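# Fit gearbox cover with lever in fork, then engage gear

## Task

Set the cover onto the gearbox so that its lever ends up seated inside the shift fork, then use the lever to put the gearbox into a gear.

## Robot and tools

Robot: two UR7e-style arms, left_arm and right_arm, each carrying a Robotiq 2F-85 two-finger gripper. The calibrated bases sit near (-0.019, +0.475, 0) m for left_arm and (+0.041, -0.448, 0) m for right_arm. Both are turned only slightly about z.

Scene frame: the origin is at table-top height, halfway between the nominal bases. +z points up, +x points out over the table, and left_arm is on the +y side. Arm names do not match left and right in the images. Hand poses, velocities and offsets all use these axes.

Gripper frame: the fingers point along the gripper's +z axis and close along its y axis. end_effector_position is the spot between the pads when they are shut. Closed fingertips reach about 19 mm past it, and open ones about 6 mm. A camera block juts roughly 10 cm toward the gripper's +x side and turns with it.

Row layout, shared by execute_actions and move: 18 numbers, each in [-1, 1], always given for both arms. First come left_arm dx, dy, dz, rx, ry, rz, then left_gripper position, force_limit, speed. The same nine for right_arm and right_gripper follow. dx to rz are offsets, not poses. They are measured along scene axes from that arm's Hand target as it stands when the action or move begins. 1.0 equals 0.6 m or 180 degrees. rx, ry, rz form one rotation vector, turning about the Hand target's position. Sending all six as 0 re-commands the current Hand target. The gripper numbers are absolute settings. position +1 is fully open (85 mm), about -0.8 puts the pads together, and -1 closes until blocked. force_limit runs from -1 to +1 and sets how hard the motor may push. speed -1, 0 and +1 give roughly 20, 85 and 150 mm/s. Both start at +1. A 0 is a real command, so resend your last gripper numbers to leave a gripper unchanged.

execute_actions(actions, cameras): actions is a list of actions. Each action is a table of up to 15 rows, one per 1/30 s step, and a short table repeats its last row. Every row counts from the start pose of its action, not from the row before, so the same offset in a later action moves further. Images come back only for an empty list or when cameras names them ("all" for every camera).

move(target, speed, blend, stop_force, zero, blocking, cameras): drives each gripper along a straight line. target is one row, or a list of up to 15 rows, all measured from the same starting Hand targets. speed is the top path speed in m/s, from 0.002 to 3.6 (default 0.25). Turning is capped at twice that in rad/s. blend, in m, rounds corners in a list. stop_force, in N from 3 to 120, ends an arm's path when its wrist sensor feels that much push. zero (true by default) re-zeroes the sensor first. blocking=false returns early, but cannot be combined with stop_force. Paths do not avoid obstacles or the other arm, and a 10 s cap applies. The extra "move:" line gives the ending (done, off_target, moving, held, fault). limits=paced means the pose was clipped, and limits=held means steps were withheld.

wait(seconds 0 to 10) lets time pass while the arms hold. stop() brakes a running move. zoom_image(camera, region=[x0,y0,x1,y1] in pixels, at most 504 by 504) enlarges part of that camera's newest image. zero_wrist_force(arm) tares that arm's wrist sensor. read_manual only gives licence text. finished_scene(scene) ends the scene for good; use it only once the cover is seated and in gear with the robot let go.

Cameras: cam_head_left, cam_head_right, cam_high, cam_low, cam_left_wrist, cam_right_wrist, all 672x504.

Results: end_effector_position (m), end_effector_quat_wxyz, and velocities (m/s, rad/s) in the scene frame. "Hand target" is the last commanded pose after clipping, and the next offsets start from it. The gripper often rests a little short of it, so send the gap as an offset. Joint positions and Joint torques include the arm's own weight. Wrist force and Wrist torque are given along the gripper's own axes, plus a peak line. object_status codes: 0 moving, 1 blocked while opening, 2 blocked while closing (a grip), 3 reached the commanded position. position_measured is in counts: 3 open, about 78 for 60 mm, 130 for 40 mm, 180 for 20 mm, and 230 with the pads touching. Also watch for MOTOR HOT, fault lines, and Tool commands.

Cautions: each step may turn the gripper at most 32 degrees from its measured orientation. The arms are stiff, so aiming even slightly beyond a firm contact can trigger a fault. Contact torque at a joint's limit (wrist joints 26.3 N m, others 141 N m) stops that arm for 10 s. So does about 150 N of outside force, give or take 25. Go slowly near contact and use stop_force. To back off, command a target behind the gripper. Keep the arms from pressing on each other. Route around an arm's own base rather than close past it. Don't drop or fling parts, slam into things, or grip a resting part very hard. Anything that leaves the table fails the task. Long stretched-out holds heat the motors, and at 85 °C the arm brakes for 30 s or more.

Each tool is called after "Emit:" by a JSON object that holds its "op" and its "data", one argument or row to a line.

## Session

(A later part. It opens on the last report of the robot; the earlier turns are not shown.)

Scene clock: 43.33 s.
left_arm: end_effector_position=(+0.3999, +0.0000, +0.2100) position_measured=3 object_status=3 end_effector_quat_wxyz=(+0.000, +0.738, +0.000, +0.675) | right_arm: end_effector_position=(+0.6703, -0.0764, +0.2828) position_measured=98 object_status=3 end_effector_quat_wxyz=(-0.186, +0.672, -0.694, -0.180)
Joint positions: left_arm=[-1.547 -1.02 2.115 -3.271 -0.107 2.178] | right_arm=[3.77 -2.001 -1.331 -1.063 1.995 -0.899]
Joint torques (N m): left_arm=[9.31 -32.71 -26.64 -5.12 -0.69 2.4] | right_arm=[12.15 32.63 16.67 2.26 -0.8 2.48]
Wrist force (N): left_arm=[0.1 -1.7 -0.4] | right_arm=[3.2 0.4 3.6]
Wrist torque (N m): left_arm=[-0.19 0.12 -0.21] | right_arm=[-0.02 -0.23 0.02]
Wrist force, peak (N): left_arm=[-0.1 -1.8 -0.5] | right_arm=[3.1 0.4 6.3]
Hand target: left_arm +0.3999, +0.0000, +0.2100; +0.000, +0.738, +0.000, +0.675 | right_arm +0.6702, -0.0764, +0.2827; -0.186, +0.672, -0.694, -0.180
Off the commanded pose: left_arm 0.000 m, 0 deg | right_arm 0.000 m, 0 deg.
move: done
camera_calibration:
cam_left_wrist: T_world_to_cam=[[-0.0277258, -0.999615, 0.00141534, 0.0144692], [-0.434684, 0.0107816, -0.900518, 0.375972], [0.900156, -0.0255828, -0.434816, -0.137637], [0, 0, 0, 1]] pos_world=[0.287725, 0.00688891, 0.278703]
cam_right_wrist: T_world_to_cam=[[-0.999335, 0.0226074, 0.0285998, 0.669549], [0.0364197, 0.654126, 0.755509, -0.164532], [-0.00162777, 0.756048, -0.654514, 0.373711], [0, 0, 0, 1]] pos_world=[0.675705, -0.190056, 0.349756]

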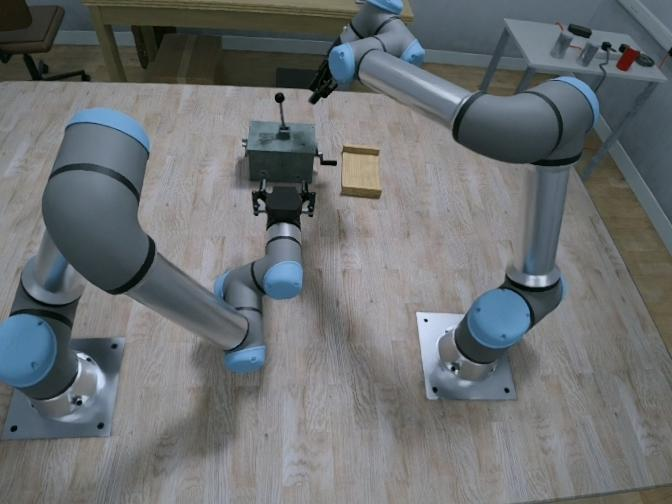

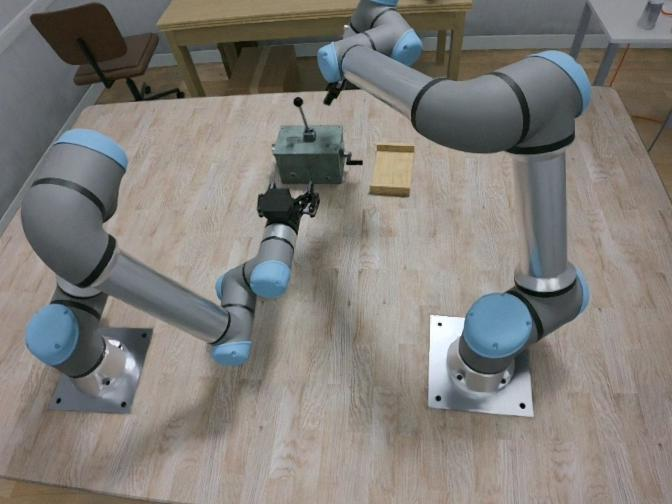

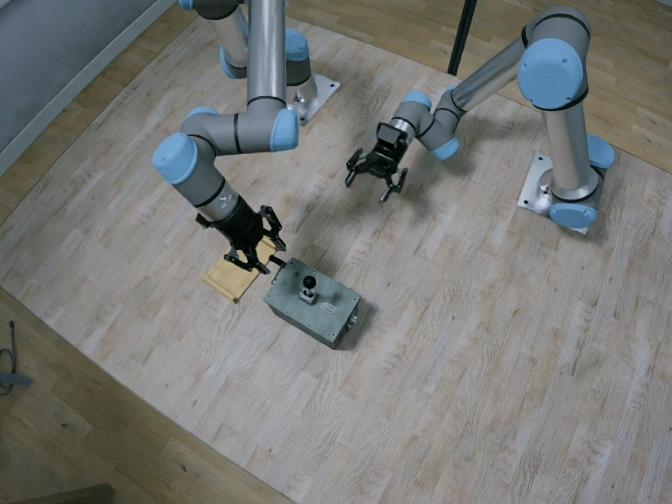

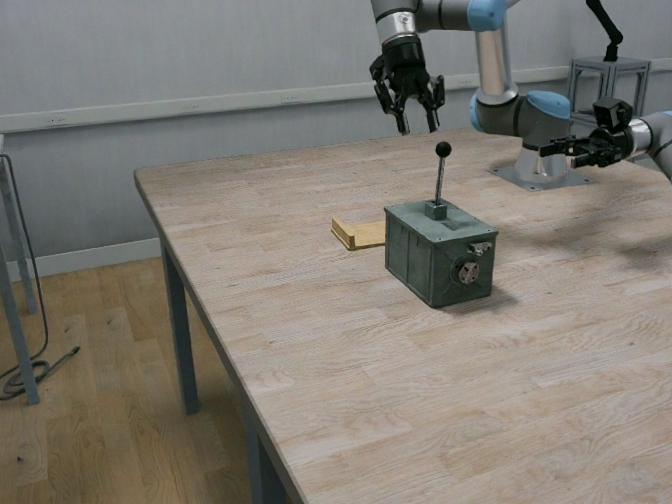

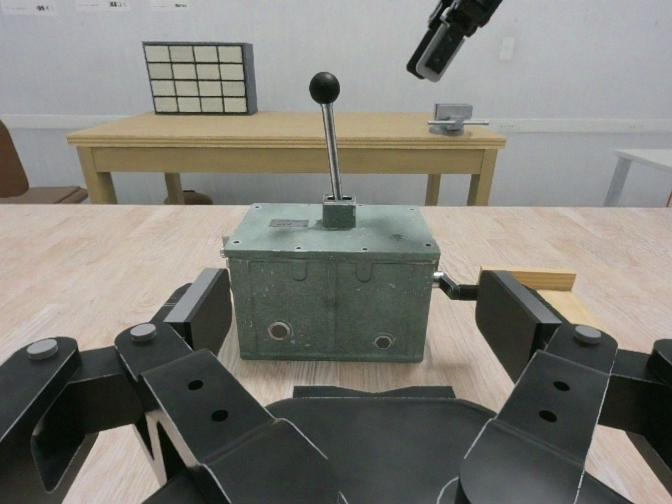

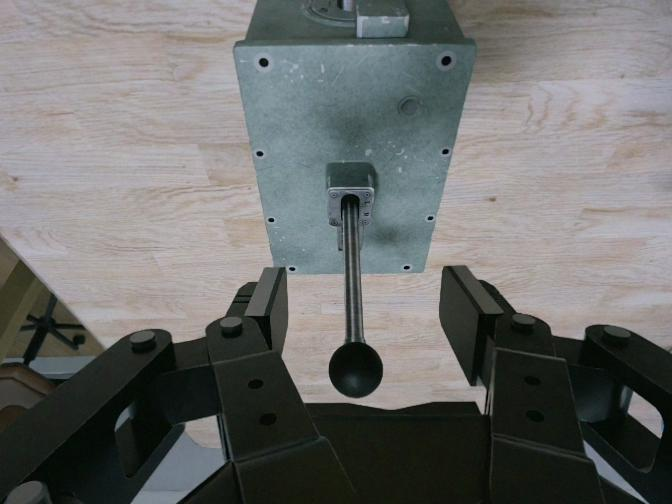

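Emit:
{"op": "move", "data": {
  "target": [
    [0.0835,0.1667,0.15,0.022,0.028,-0.166,-0.8,-1,0,-0.0439,-0.0729,-0.1239,0,0,0,0.1,-0.5,0],
    [0.3835,0.2667,0.0833,0.0547,0.0711,-0.4141,-0.8,-1,0,-0.0878,-0.1458,-0.2478,0,0,0,0.1,-0.5,0],
    [0.4468,0.135,0.0317,0.0547,0.0711,-0.4141,-0.8,-1,0,-0.0878,-0.1458,-0.2478,0,0,0,0.1,-0.5,0]
  ],
  "speed": 0.3,
  "blend": [0.05,0.05,0],
  "cameras": ["all"]
}}

Emit:
{"op": "zoom_image", "data": {
  "camera": "cam_right_wrist",
  "region": [200, 60, 500, 320]
}}

Emit:
{"op": "zoom_image", "data": {
  "camera": "cam_left_wrist",
  "region": [250, 60, 450, 260]
}}

Scene clock: 47.40 s.
left_arm: end_effector_position=(+0.6680, +0.0810, +0.2290) position_measured=229 object_status=3 end_effector_quat_wxyz=(+0.349, +0.650, -0.499, +0.455) | right_arm: end_effector_position=(+0.6176, -0.1639, +0.1340) position_measured=117 object_status=3 end_effector_quat_wxyz=(-0.186, +0.672, -0.694, -0.180)
Joint positions: left_arm=[-0.498 -0.848 1.543 -3.332 -2.352 3.513] | right_arm=[3.691 -1.962 -1.796 -0.673 2.018 -0.982]
Joint torques (N m): left_arm=[1.79 -54.37 -16.13 -4.55 -2.63 1.94] | right_arm=[5.59 34.69 32.28 1.89 1.32 1.43]
Wrist force (N): left_arm=[0.5 -1.2 0.2] | right_arm=[2.8 0.5 3.5]
Wrist torque (N m): left_arm=[-0.13 -0.03 -0.21] | right_arm=[-0.01 -0.17 0.07]
Wrist force, peak (N): left_arm=[0.2 -1.4 3.6] | right_arm=[3.3 0.9 4.0]
Hand target: left_arm +0.6680, +0.0810, +0.2290; +0.349, +0.650, -0.499, +0.455 | right_arm +0.6176, -0.1639, +0.1341; -0.186, +0.672, -0.694, -0.180
Off the commanded pose: left_arm 0.000 m, 0 deg | right_arm 0.000 m, 0 deg.
move: done; blend cut to 0.0465 m at target 2
camera_calibration:
cam_left_wrist: T_world_to_cam=[[-0.972394, -0.233193, 0.00837021, 0.67022], [-0.158531, 0.633889, -0.757002, 0.240908], [0.171222, -0.737432, -0.653359, 0.226092], [0, 0, 0, 1]] pos_world=[0.651198, 0.170309, 0.324477]
cam_right_wrist: T_world_to_cam=[[-0.999328, 0.0225969, 0.0288777, 0.623054], [0.0366224, 0.654336, 0.755317, 0.00701362], [-0.00182793, 0.755867, -0.654723, 0.342506], [0, 0, 0, 1]] pos_world=[0.623004, -0.277557, 0.200957]

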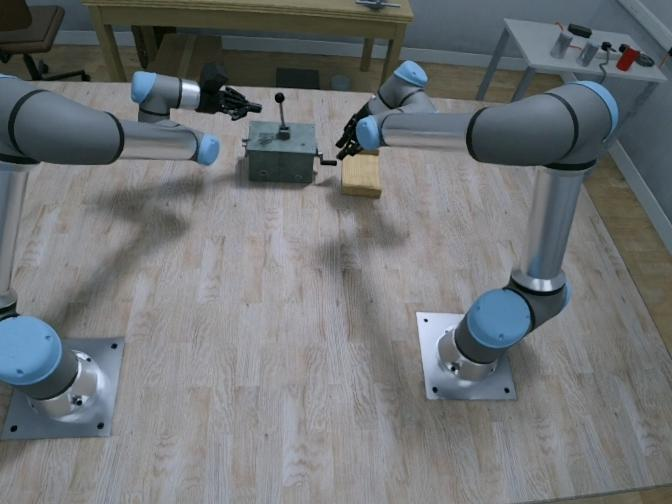

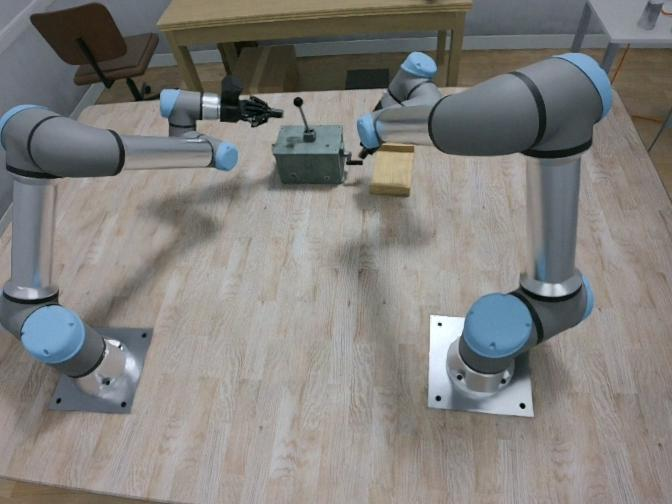

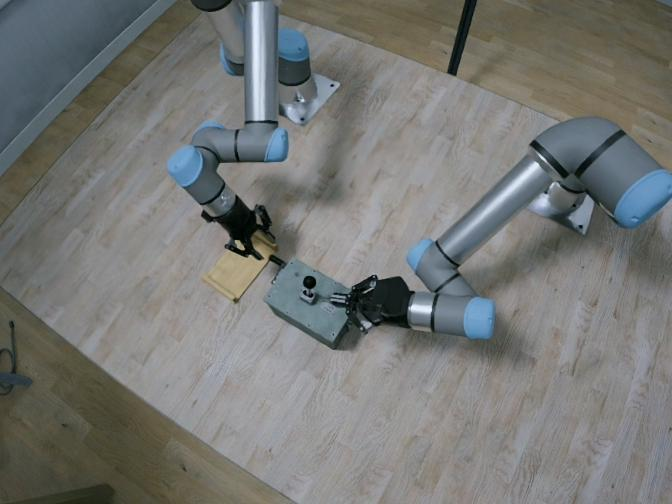

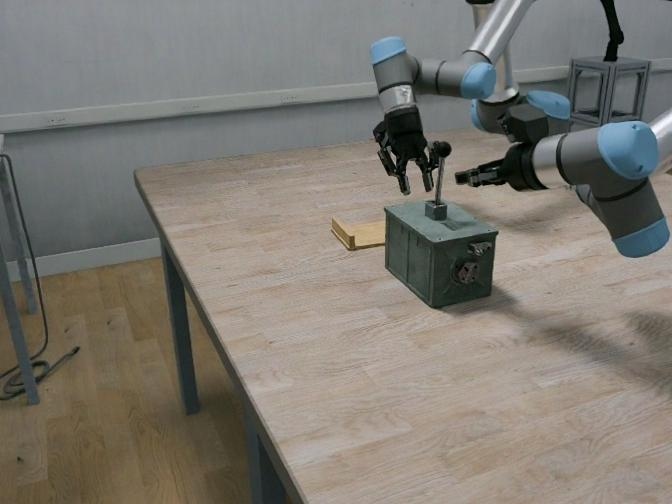

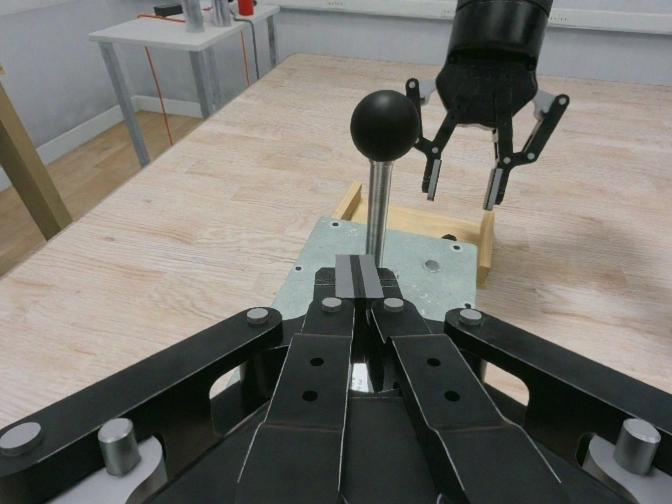

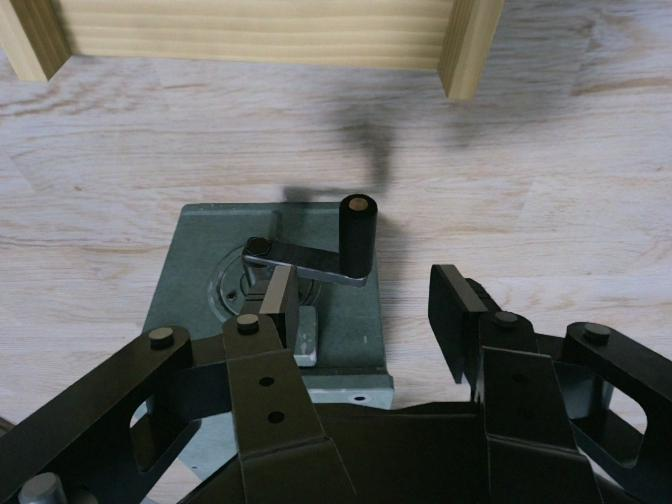

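Scaled by 1.680.

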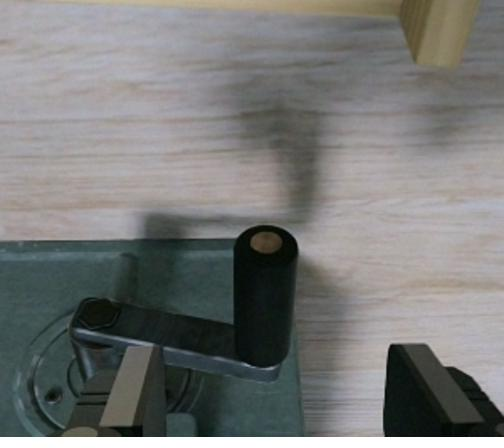

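Scaled by 2.520.

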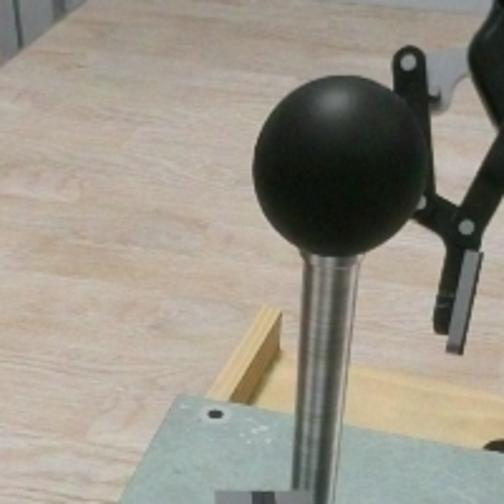

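Emit:
{"op": "move", "data": {
  "target": [0,-0.045,0,0,0,0,-0.8,-1,0,0.0025,0.025,-0.0433,0,0,0,0.1,-0.5,0],
  "speed": 0.15,
  "cameras": ["cam_right_wrist","cam_left_wrist","cam_head_right"]
}}

Emit:
{"op": "zoom_image", "data": {
  "camera": "cam_right_wrist",
  "region": [200, 100, 500, 360]
}}

Emit:
{"op": "zoom_image", "data": {
  "camera": "cam_left_wrist",
  "region": [280, 60, 460, 300]
}}

Scene clock: 48.97 s.
left_arm: end_effector_position=(+0.6681, +0.0538, +0.2290) position_measured=229 object_status=3 end_effector_quat_wxyz=(+0.349, +0.650, -0.499, +0.455) | right_arm: end_effector_position=(+0.6189, -0.1487, +0.1078) position_measured=117 object_status=3 end_effector_quat_wxyz=(-0.186, +0.672, -0.694, -0.180) end_effector_velocity=(+0.000, -0.001, +0.002) end_effector_angular_velocity=(+0.000, +0.000, +0.001)
Joint positions: left_arm=[-0.536 -0.83 1.511 -3.336 -2.319 3.487] | right_arm=[3.713 -2.013 -1.803 -0.605 2.012 -0.959]
Joint velocities: left_arm=[within noise] | right_arm=[-0.002 0.004 0 -0.005 0 -0.003]
Joint torques (N m): left_arm=[10.23 -63.11 -7.01 -3.81 -3.55 1.74] | right_arm=[-10.08 51.36 23.84 1.71 0.58 -1.39]
Wrist force (N): left_arm=[0.6 -1.1 -0.3] | right_arm=[3.2 0.6 3.8]
Wrist torque (N m): left_arm=[-0.13 -0.03 -0.04] | right_arm=[0.00 -0.23 -0.04]
Wrist force, peak (N): left_arm=[0.3 -1.5 -0.9] | right_arm=[2.8 0.4 4.6]
Hand target: left_arm +0.6680, +0.0540, +0.2290; +0.349, +0.650, -0.499, +0.455 | right_arm +0.6191, -0.1489, +0.1081; -0.186, +0.672, -0.694, -0.180
Off the commanded pose: left_arm 0.000 m, 0 deg | right_arm 0.000 m, 0 deg.
move: done
camera_calibration:
cam_left_wrist: T_world_to_cam=[[-0.97236, -0.233343, 0.00813923, 0.663951], [-0.158427, 0.63377, -0.757124, 0.258139], [0.171511, -0.737487, -0.65322, 0.205808], [0, 0, 0, 1]] pos_world=[0.651198, 0.143109, 0.324477]
cam_right_wrist: T_world_to_cam=[[-0.99932, 0.0225044, 0.0292199, 0.624776], [0.03682, 0.6545, 0.755165, 0.0167519], [-0.00212986, 0.755727, -0.654883, 0.314046], [0, 0, 0, 1]] pos_world=[0.624403, -0.262358, 0.174757]
Images, in order (width x height): cam_head_right 672x504, cam_left_wrist 672x504, cam_right_wrist 672x504.

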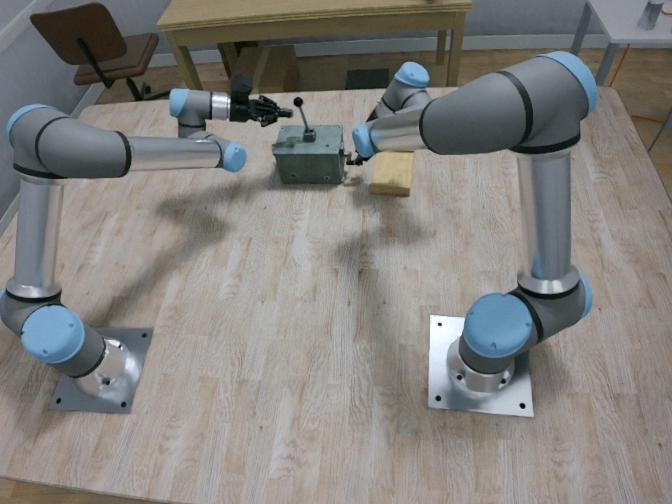

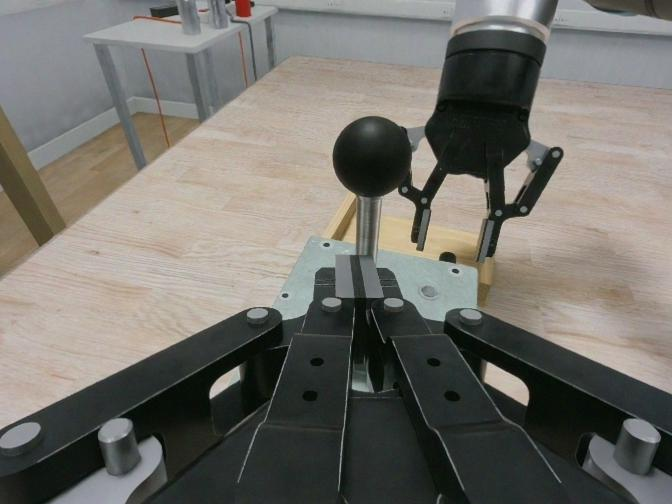

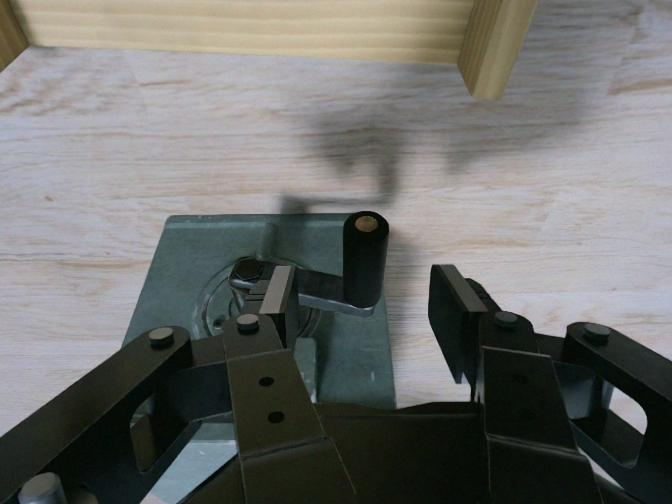

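Scaled by 1.680.

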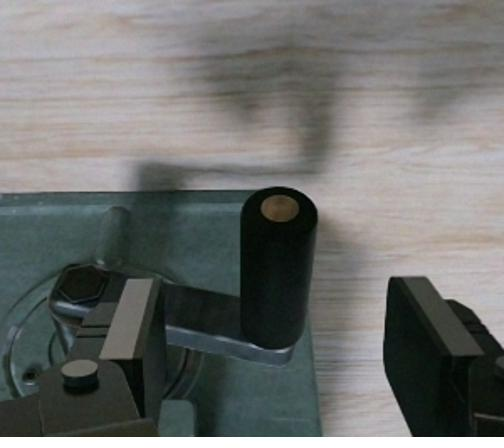

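Scaled by 2.100.

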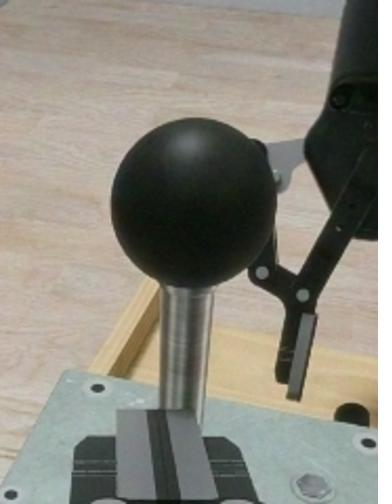

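Emit:
{"op": "move", "data": {
  "target": [0,0,0,0,0,0,-0.8,-1,0,-0.002,0.02,-0.0347,0,0,0,0.1,-0.5,0],
  "speed": 0.1,
  "stop_force": 10,
  "cameras": ["cam_right_wrist","cam_left_wrist"]
}}

Emit:
{"op": "zoom_image", "data": {
  "camera": "cam_right_wrist",
  "region": [240, 180, 480, 380]
}}

Emit:
{"op": "zoom_image", "data": {
  "camera": "cam_left_wrist",
  "region": [380, 160, 540, 300]
}}

Scene clock: 51.20 s.
left_arm: end_effector_position=(+0.6680, +0.0540, +0.2290) position_measured=229 object_status=3 end_effector_quat_wxyz=(+0.349, +0.650, -0.499, +0.455) | right_arm: end_effector_position=(+0.6179, -0.1369, +0.0873) position_measured=117 object_status=3 end_effector_quat_wxyz=(-0.186, +0.672, -0.694, -0.180)
Joint positions: left_arm=[-0.536 -0.83 1.512 -3.336 -2.319 3.488] | right_arm=[3.731 -2.051 -1.812 -0.549 2.007 -0.939]
Joint torques (N m): left_arm=[9.92 -66.74 -8.42 -0.31 -3.65 2.43] | right_arm=[-11.01 52.7 30.85 3.37 2.56 -1.96]
Wrist force (N): left_arm=[0.6 -1.1 0.0] | right_arm=[2.9 0.4 3.8]
Wrist torque (N m): left_arm=[-0.13 -0.03 -0.05] | right_arm=[-0.01 -0.19 -0.04]
Wrist force, peak (N): left_arm=[0.9 -1.3 -0.1] | right_arm=[2.9 0.8 4.4]
Hand target: left_arm +0.6680, +0.0540, +0.2290; +0.349, +0.650, -0.499, +0.455 | right_arm +0.6179, -0.1369, +0.0873; -0.186, +0.672, -0.694, -0.180
Off the commanded pose: left_arm 0.000 m, 0 deg | right_arm 0.000 m, 0 deg.
move: done
camera_calibration:
cam_left_wrist: T_world_to_cam=[[-0.972393, -0.233204, 0.00823346, 0.663969], [-0.158435, 0.633901, -0.757013, 0.257962], [0.171319, -0.737418, -0.653348, 0.206113], [0, 0, 0, 1]] pos_world=[0.651198, 0.143309, 0.324477]
cam_right_wrist: T_world_to_cam=[[-0.999327, 0.0225211, 0.0289429, 0.624063], [0.036622, 0.654338, 0.755314, 0.0246203], [-0.0019279, 0.755866, -0.654723, 0.291443], [0, 0, 0, 1]] pos_world=[0.623304, -0.250457, 0.154157]
Images, in order (width x height): cam_left_wrist 672x504, cam_right_wrist 672x504.

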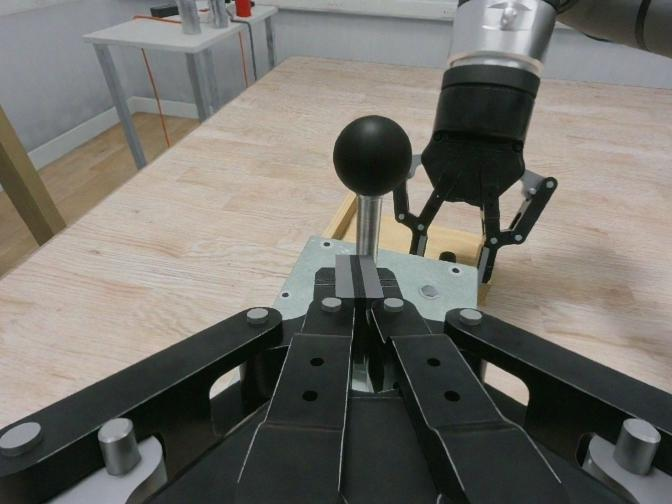

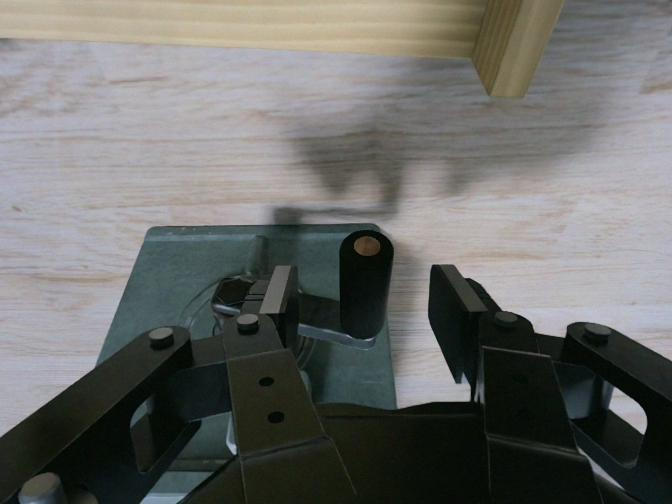

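Scaled by 2.100.

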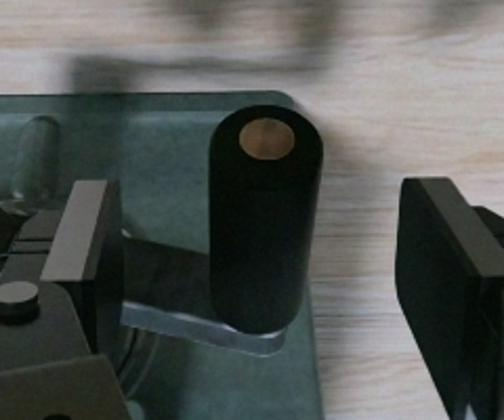

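Scaled by 3.150.

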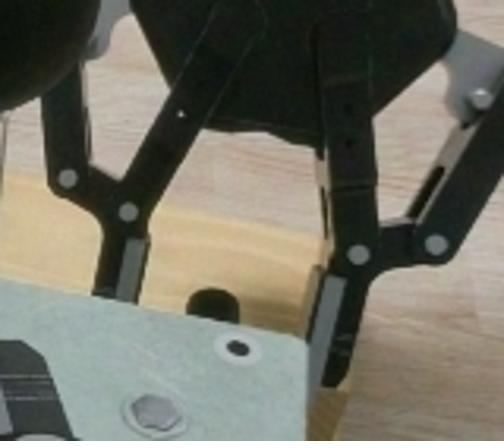

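Emit:
{"op": "move", "data": {
  "target": [
    [0,0,0,0,0,0,-0.8,-1,0,0.0001,0.0029,-0.0051,0,0,0,0.1,-0.5,0],
    [0,0,0,0,0,0,-0.8,-1,0,0.0001,0.0029,-0.0051,0,0,0,-1,-0.4,-0.7]
  ],
  "speed": 0.1,
  "cameras": ["cam_right_wrist","cam_left_wrist","cam_low"]
}}

Emit:
{"op": "zoom_image", "data": {
  "camera": "cam_right_wrist",
  "region": [240, 180, 480, 380]
}}

Scene clock: 53.47 s.
left_arm: end_effector_position=(+0.6680, +0.0540, +0.2290) position_measured=229 object_status=3 end_effector_quat_wxyz=(+0.349, +0.650, -0.499, +0.455) | right_arm: end_effector_position=(+0.6179, -0.1351, +0.0841) position_measured=192 object_status=2 end_effector_quat_wxyz=(-0.186, +0.672, -0.694, -0.180)
Joint positions: left_arm=[-0.536 -0.83 1.512 -3.336 -2.319 3.488] | right_arm=[3.734 -2.057 -1.813 -0.542 2.006 -0.937]
Joint torques (N m): left_arm=[9.63 -66.9 -7.72 -0.35 -3.7 2.4] | right_arm=[10.31 49.88 11.58 2.35 0.33 -0.35]
Wrist force (N): left_arm=[0.6 -1.0 0.0] | right_arm=[3.3 1.5 2.2]
Wrist torque (N m): left_arm=[-0.12 -0.04 -0.04] | right_arm=[-0.09 -0.16 -0.12]
Wrist force, peak (N): left_arm=[0.8 -1.4 -0.2] | right_arm=[2.8 -2.3 4.0]
Hand target: left_arm +0.6680, +0.0540, +0.2290; +0.349, +0.650, -0.499, +0.455 | right_arm +0.6179, -0.1351, +0.0842; -0.186, +0.672, -0.694, -0.180
Off the commanded pose: left_arm 0.000 m, 0 deg | right_arm 0.000 m, 0 deg.
move: done
camera_calibration:
cam_left_wrist: T_world_to_cam=[[-0.972393, -0.233204, 0.00823346, 0.663969], [-0.158435, 0.633901, -0.757013, 0.257962], [0.171319, -0.737418, -0.653348, 0.206113], [0, 0, 0, 1]] pos_world=[0.651198, 0.143309, 0.324477]
cam_right_wrist: T_world_to_cam=[[-0.999327, 0.0225191, 0.0289405, 0.624215], [0.036619, 0.654339, 0.755315, 0.0258476], [-0.00192789, 0.755866, -0.654723, 0.288129], [0, 0, 0, 1]] pos_world=[0.623404, -0.248757, 0.151057]
Images, in order (width x height): cam_low 672x504, cam_left_wrist 672x504, cam_right_wrist 672x504.

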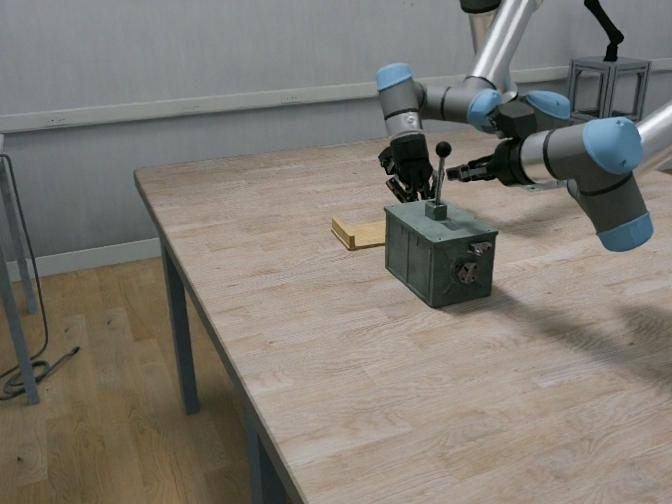

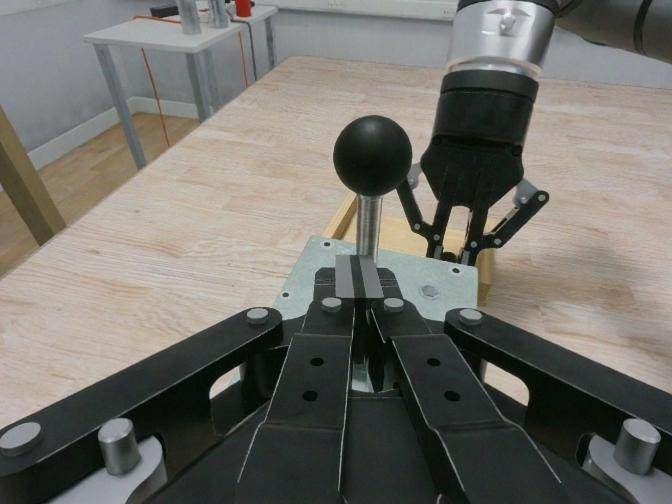

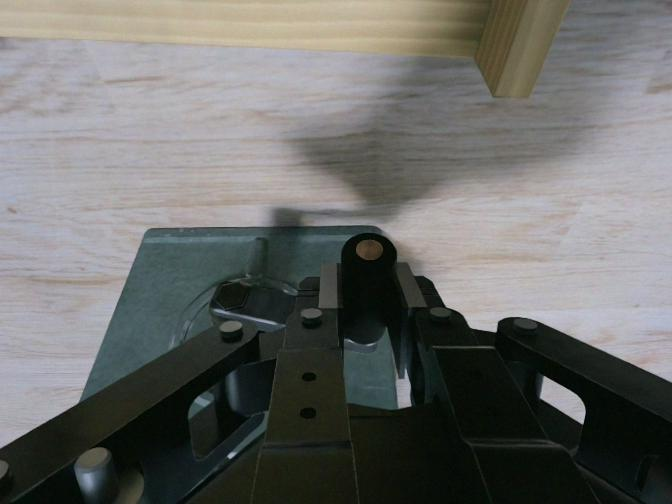

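Scaled by 2.100.

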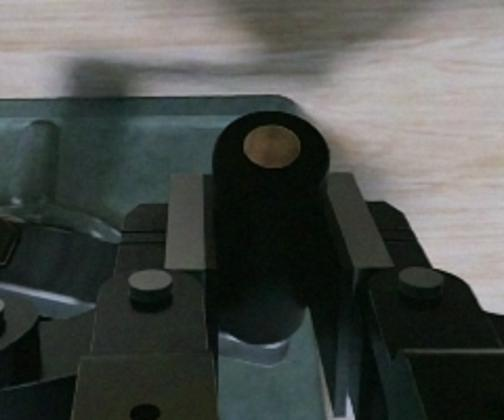

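Emit:
{"op": "move", "data": {
  "target": [
    [-0.0008,-0.025,0,0,0,0,-0.8,-1,0,0,0,0,0,0,0,-1,-0.4,-0.7],
    [-0.003,-0.1,0,0,0,0,-0.8,-1,0,0,0,0,0,0,0,-1,-0.4,-0.7]
  ],
  "speed": [0.06,0.016],
  "stop_force": 12,
  "cameras": ["cam_right_wrist","cam_left_wrist","cam_low","cam_high"]
}}

Emit:
{"op": "zoom_image", "data": {
  "camera": "cam_low",
  "region": [370, 120, 510, 310]
}}

Scene clock: 56.20 s.
left_arm: end_effector_position=(+0.6670, +0.0203, +0.2290) position_measured=229 object_status=3 end_effector_quat_wxyz=(+0.349, +0.650, -0.499, +0.455) | right_arm: end_effector_position=(+0.6179, -0.1351, +0.0842) position_measured=192 object_status=2 end_effector_quat_wxyz=(-0.186, +0.672, -0.694, -0.180)
Joint positions: left_arm=[-0.582 -0.808 1.471 -3.336 -2.278 3.459] | right_arm=[3.734 -2.057 -1.813 -0.542 2.006 -0.937]
Joint torques (N m): left_arm=[9.55 -68.1 -8.54 -5.18 -3.57 2.37] | right_arm=[6.9 51.55 17.57 5.62 2.37 -0.96]
Wrist force (N): left_arm=[0.4 -1.4 -0.4] | right_arm=[9.7 1.5 1.5]
Wrist torque (N m): left_arm=[-0.20 -0.05 -0.04] | right_arm=[0.02 -0.16 0.01]
Wrist force, peak (N): left_arm=[-2.3 -0.7 -12.0] | right_arm=[10.5 2.7 -0.5]
Hand target: left_arm +0.6670, +0.0203, +0.2290; +0.349, +0.650, -0.499, +0.455 (not the last commanded pose) | right_arm +0.6179, -0.1351, +0.0842; -0.186, +0.672, -0.694, -0.180
Off the commanded pose: left_arm 0.026 m, 0 deg | right_arm 0.000 m, 0 deg.
move: contact (left_arm); path passed 1 of 2 targets
camera_calibration:
cam_left_wrist: T_world_to_cam=[[-0.972393, -0.233204, 0.00823346, 0.655138], [-0.158435, 0.633901, -0.757013, 0.279166], [0.171319, -0.737418, -0.653348, 0.181433], [0, 0, 0, 1]] pos_world=[0.650198, 0.109609, 0.324477]
cam_right_wrist: T_world_to_cam=[[-0.999327, 0.0225211, 0.0289429, 0.624212], [0.036622, 0.654338, 0.755314, 0.0257702], [-0.0019279, 0.755866, -0.654723, 0.288194], [0, 0, 0, 1]] pos_world=[0.623404, -0.248757, 0.151157]
Images, in order (width x height): cam_high 672x504, cam_low 672x504, cam_left_wrist 672x504, cam_right_wrist 672x504.

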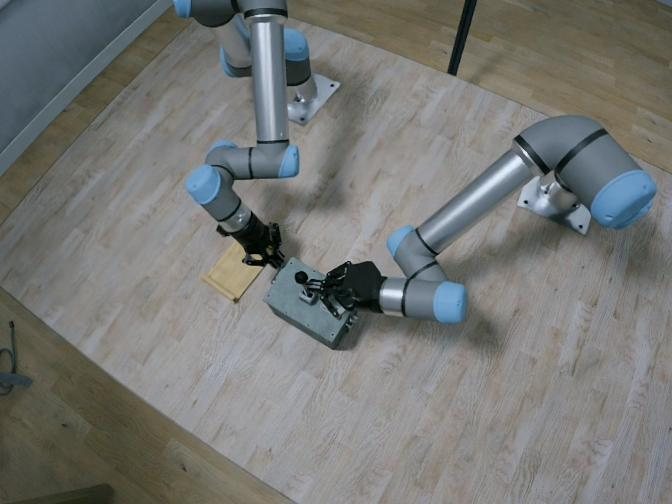

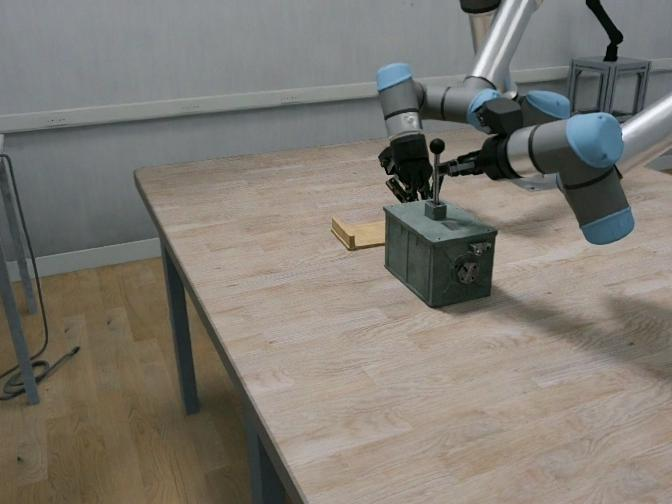

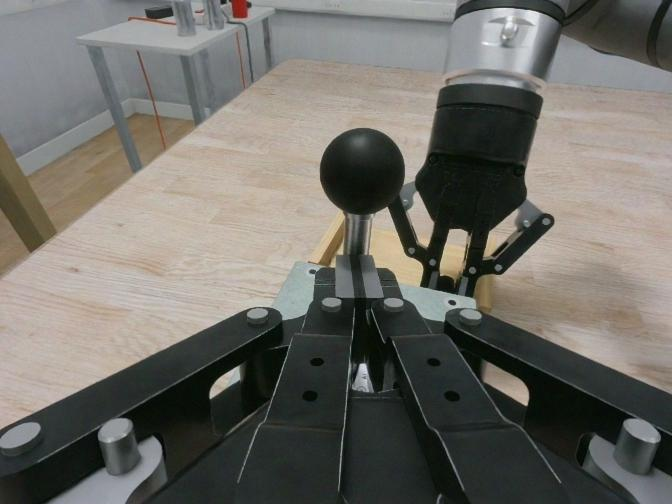

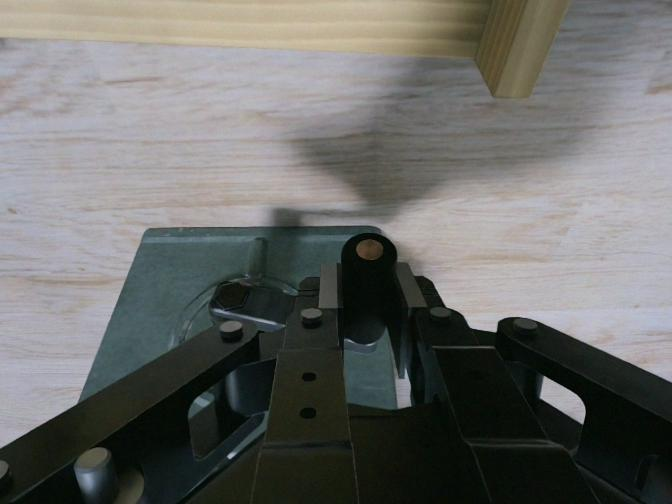

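Scaled by 2.653.

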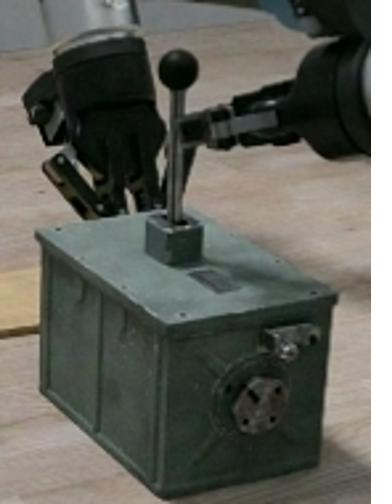

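Emit:
{"op": "move", "data": {
  "target": [0.0002,0.005,0,0,0,0,-0.8,-1,0,-0.0058,0.0002,-0.0218,-0.0025,-0.0833,0,-1,-0.4,-0.7],
  "speed": 0.15
}}

Emit:
{"op": "move", "data": {
  "target": [-0.0025,-0.08,0,0,0,0,-0.8,-1,0,0,0,0,0,0,0,-1,-0.4,-0.7],
  "speed": 0.016,
  "stop_force": 12,
  "cameras": ["cam_right_wrist","cam_left_wrist","cam_low"]
}}

Emit:
{"op": "zoom_image", "data": {
  "camera": "cam_low",
  "region": [370, 120, 510, 310]
}}

Scene clock: 58.63 s.
left_arm: end_effector_position=(+0.6671, +0.0233, +0.2290) position_measured=229 object_status=3 end_effector_quat_wxyz=(+0.349, +0.650, -0.499, +0.455) | right_arm: end_effector_position=(+0.6143, -0.1350, +0.0711) position_measured=192 object_status=2 end_effector_quat_wxyz=(-0.272, +0.690, -0.664, -0.088)
Joint positions: left_arm=[-0.578 -0.81 1.475 -3.336 -2.282 3.462] | right_arm=[3.795 -2.044 -1.986 -0.166 1.847 -0.939]
Joint torques (N m): left_arm=[4.9 -65.68 -12.01 -5.66 -2.72 1.85] | right_arm=[-9.19 23.77 26.93 4.59 2.51 1.79]
Wrist force (N): left_arm=[0.5 -1.1 0.0] | right_arm=[4.4 -2.3 4.1]
Wrist torque (N m): left_arm=[-0.14 -0.04 -0.19] | right_arm=[0.06 -0.09 0.15]
Wrist force, peak (N): left_arm=[0.7 -1.4 -0.1] | right_arm=[10.4 2.7 0.9]
Hand target: left_arm +0.6671, +0.0233, +0.2290; +0.349, +0.650, -0.499, +0.455 | right_arm +0.6144, -0.1350, +0.0711; -0.272, +0.690, -0.664, -0.088
Off the commanded pose: left_arm 0.000 m, 0 deg | right_arm 0.000 m, 0 deg.
move: done

Scene clock: 61.03 s.
left_arm: end_effector_position=(+0.6665, +0.0035, +0.2290) position_measured=229 object_status=3 end_effector_quat_wxyz=(+0.349, +0.650, -0.499, +0.455) | right_arm: end_effector_position=(+0.6145, -0.1350, +0.0711) position_measured=192 object_status=2 end_effector_quat_wxyz=(-0.272, +0.690, -0.664, -0.088)
Joint positions: left_arm=[-0.605 -0.796 1.448 -3.334 -2.258 3.446] | right_arm=[3.795 -2.044 -1.986 -0.166 1.847 -0.939]
Joint torques (N m): left_arm=[9.04 -68.28 -8.12 -5.5 -3.6 2.35] | right_arm=[11.76 26.97 28.42 5.25 3.32 2.09]
Wrist force (N): left_arm=[0.4 -1.3 -1.3] | right_arm=[9.3 1.6 -1.2]
Wrist torque (N m): left_arm=[-0.16 -0.02 -0.03] | right_arm=[0.10 -0.11 0.22]
Wrist force, peak (N): left_arm=[-2.6 -1.4 -13.6] | right_arm=[9.3 1.6 -1.9]
Hand target: left_arm +0.6665, +0.0035, +0.2290; +0.349, +0.650, -0.499, +0.455 (not the last commanded pose) | right_arm +0.6144, -0.1350, +0.0711; -0.272, +0.690, -0.664, -0.088
Off the commanded pose: left_arm 0.028 m, 0 deg | right_arm 0.000 m, 0 deg.
move: contact (left_arm)
camera_calibration:
cam_left_wrist: T_world_to_cam=[[-0.972393, -0.233204, 0.00823346, 0.65071], [-0.158435, 0.633901, -0.757013, 0.2898], [0.171319, -0.737418, -0.653348, 0.169056], [0, 0, 0, 1]] pos_world=[0.649698, 0.0927091, 0.324477]
cam_right_wrist: T_world_to_cam=[[-0.972742, 0.0217909, -0.230865, 0.623128], [-0.159416, 0.66017, 0.734004, 0.15851], [0.168405, 0.7508, -0.638701, 0.1731], [0, 0, 0, 1]] pos_world=[0.602261, -0.248185, 0.13807]
Images, in order (width x height): cam_low 672x504, cam_left_wrist 672x504, cam_right_wrist 672x504.

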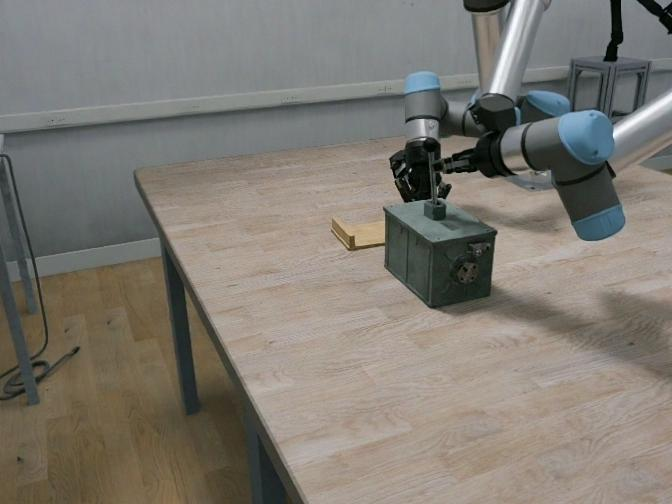

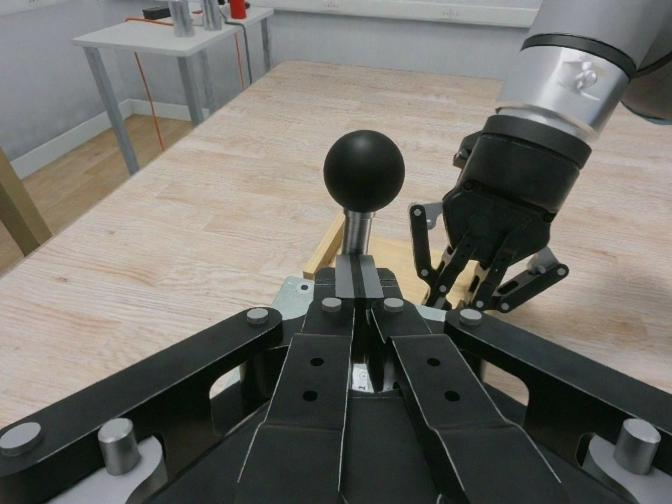

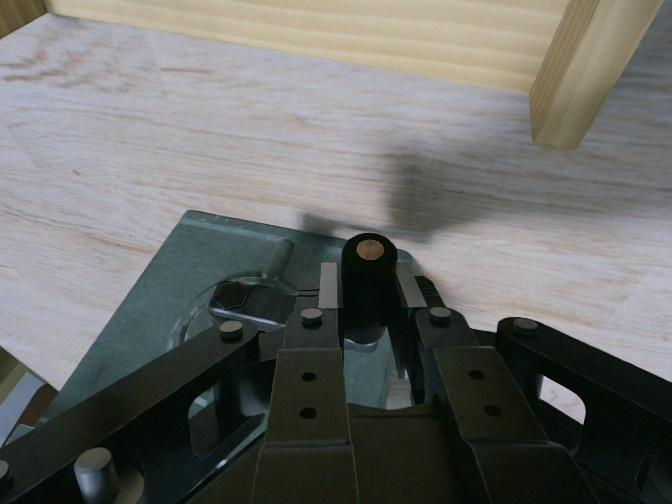

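Scaled by 2.653.

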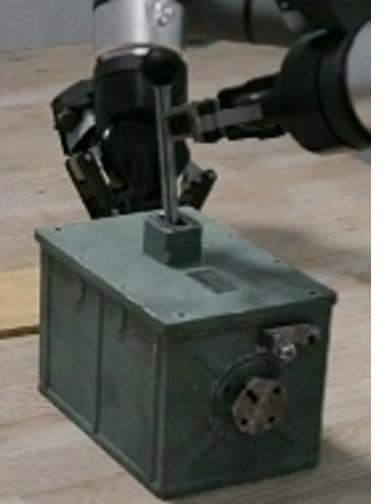

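Emit:
{"op": "move", "data": {
  "target": [0.0015,0.06,0,0,0,0,-0.8,-1,0,0,0,0,0,0,0,-1,-0.4,-0.7],
  "speed": 0.12,
  "cameras": ["cam_low","cam_left_wrist","cam_head_left"]
}}

Emit:
{"op": "zoom_image", "data": {
  "camera": "cam_low",
  "region": [440, 245, 485, 290]
}}

Emit:
{"op": "zoom_image", "data": {
  "camera": "cam_low",
  "region": [370, 120, 510, 310]
}}

Scene clock: 62.00 s.
left_arm: end_effector_position=(+0.6673, +0.0397, +0.2290) position_measured=229 object_status=3 end_effector_quat_wxyz=(+0.349, +0.650, -0.499, +0.455) end_effector_velocity=(+0.001, -0.003, +0.001) end_effector_angular_velocity=(+0.000, -0.001, +0.003) | right_arm: end_effector_position=(+0.6144, -0.1350, +0.0711) position_measured=192 object_status=2 end_effector_quat_wxyz=(-0.272, +0.690, -0.664, -0.088)
Joint positions: left_arm=[-0.556 -0.821 1.496 -3.337 -2.302 3.475] | right_arm=[3.795 -2.044 -1.986 -0.166 1.847 -0.939]
Joint velocities: left_arm=[-0.004 0.001 -0.004 -0.001 0.007 -0.004] | right_arm=[within noise]
Joint torques (N m): left_arm=[-11.63 -48.01 -34.61 -3.39 1.79 -1.88] | right_arm=[16.53 27.48 28.47 5.15 3.44 1.98]
Wrist force (N): left_arm=[0.6 -1.2 -0.1] | right_arm=[10.6 0.9 -1.6]
Wrist torque (N m): left_arm=[-0.15 -0.05 -0.20] | right_arm=[0.06 -0.10 0.21]
Wrist force, peak (N): left_arm=[0.3 -1.6 -1.2] | right_arm=[10.6 0.9 -1.6]
Hand target: left_arm +0.6674, +0.0395, +0.2290; +0.349, +0.650, -0.499, +0.455 | right_arm +0.6144, -0.1350, +0.0711; -0.272, +0.690, -0.664, -0.088
Off the commanded pose: left_arm 0.000 m, 0 deg | right_arm 0.000 m, 0 deg.
move: done
camera_calibration:
cam_left_wrist: T_world_to_cam=[[-0.972428, -0.233061, 0.00810041, 0.660002], [-0.15822, 0.633846, -0.757104, 0.266813], [0.171317, -0.737511, -0.653245, 0.195667], [0, 0, 0, 1]] pos_world=[0.650499, 0.129009, 0.324477]
Images, in order (width x height): cam_head_left 672x504, cam_low 672x504, cam_left_wrist 672x504.

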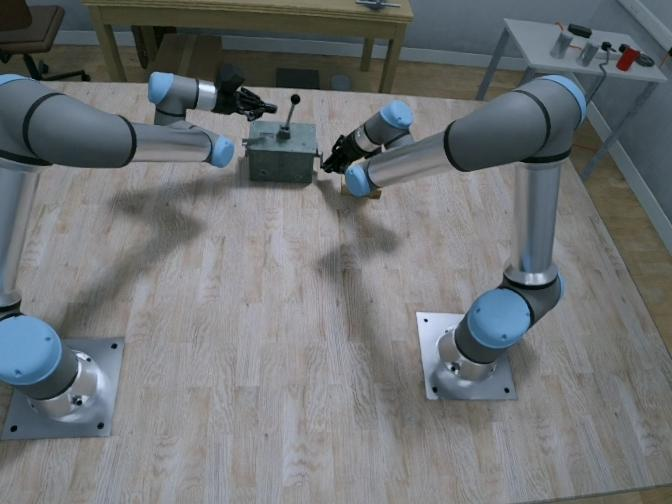

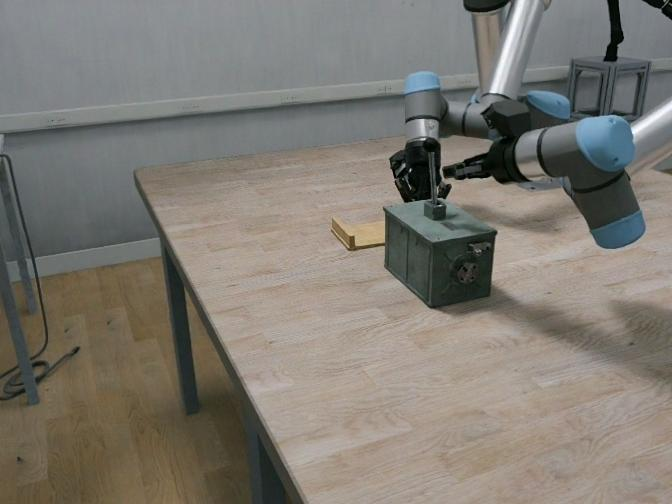

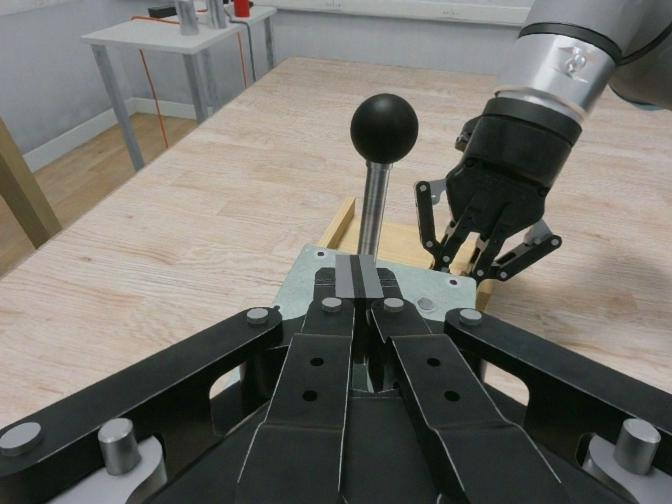

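Scaled by 11.200.

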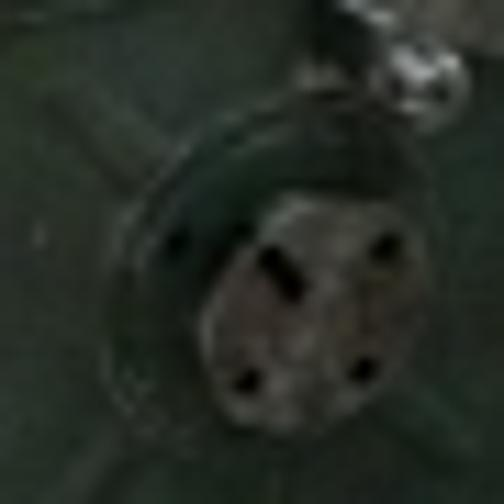

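Scaled by 2.653.

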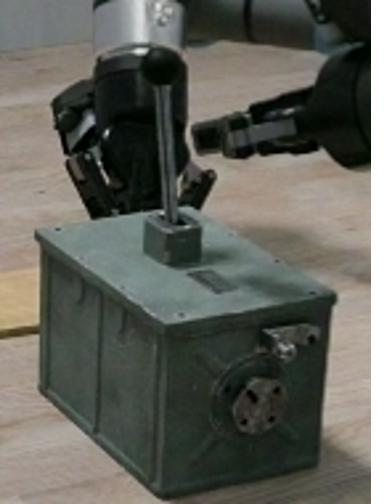

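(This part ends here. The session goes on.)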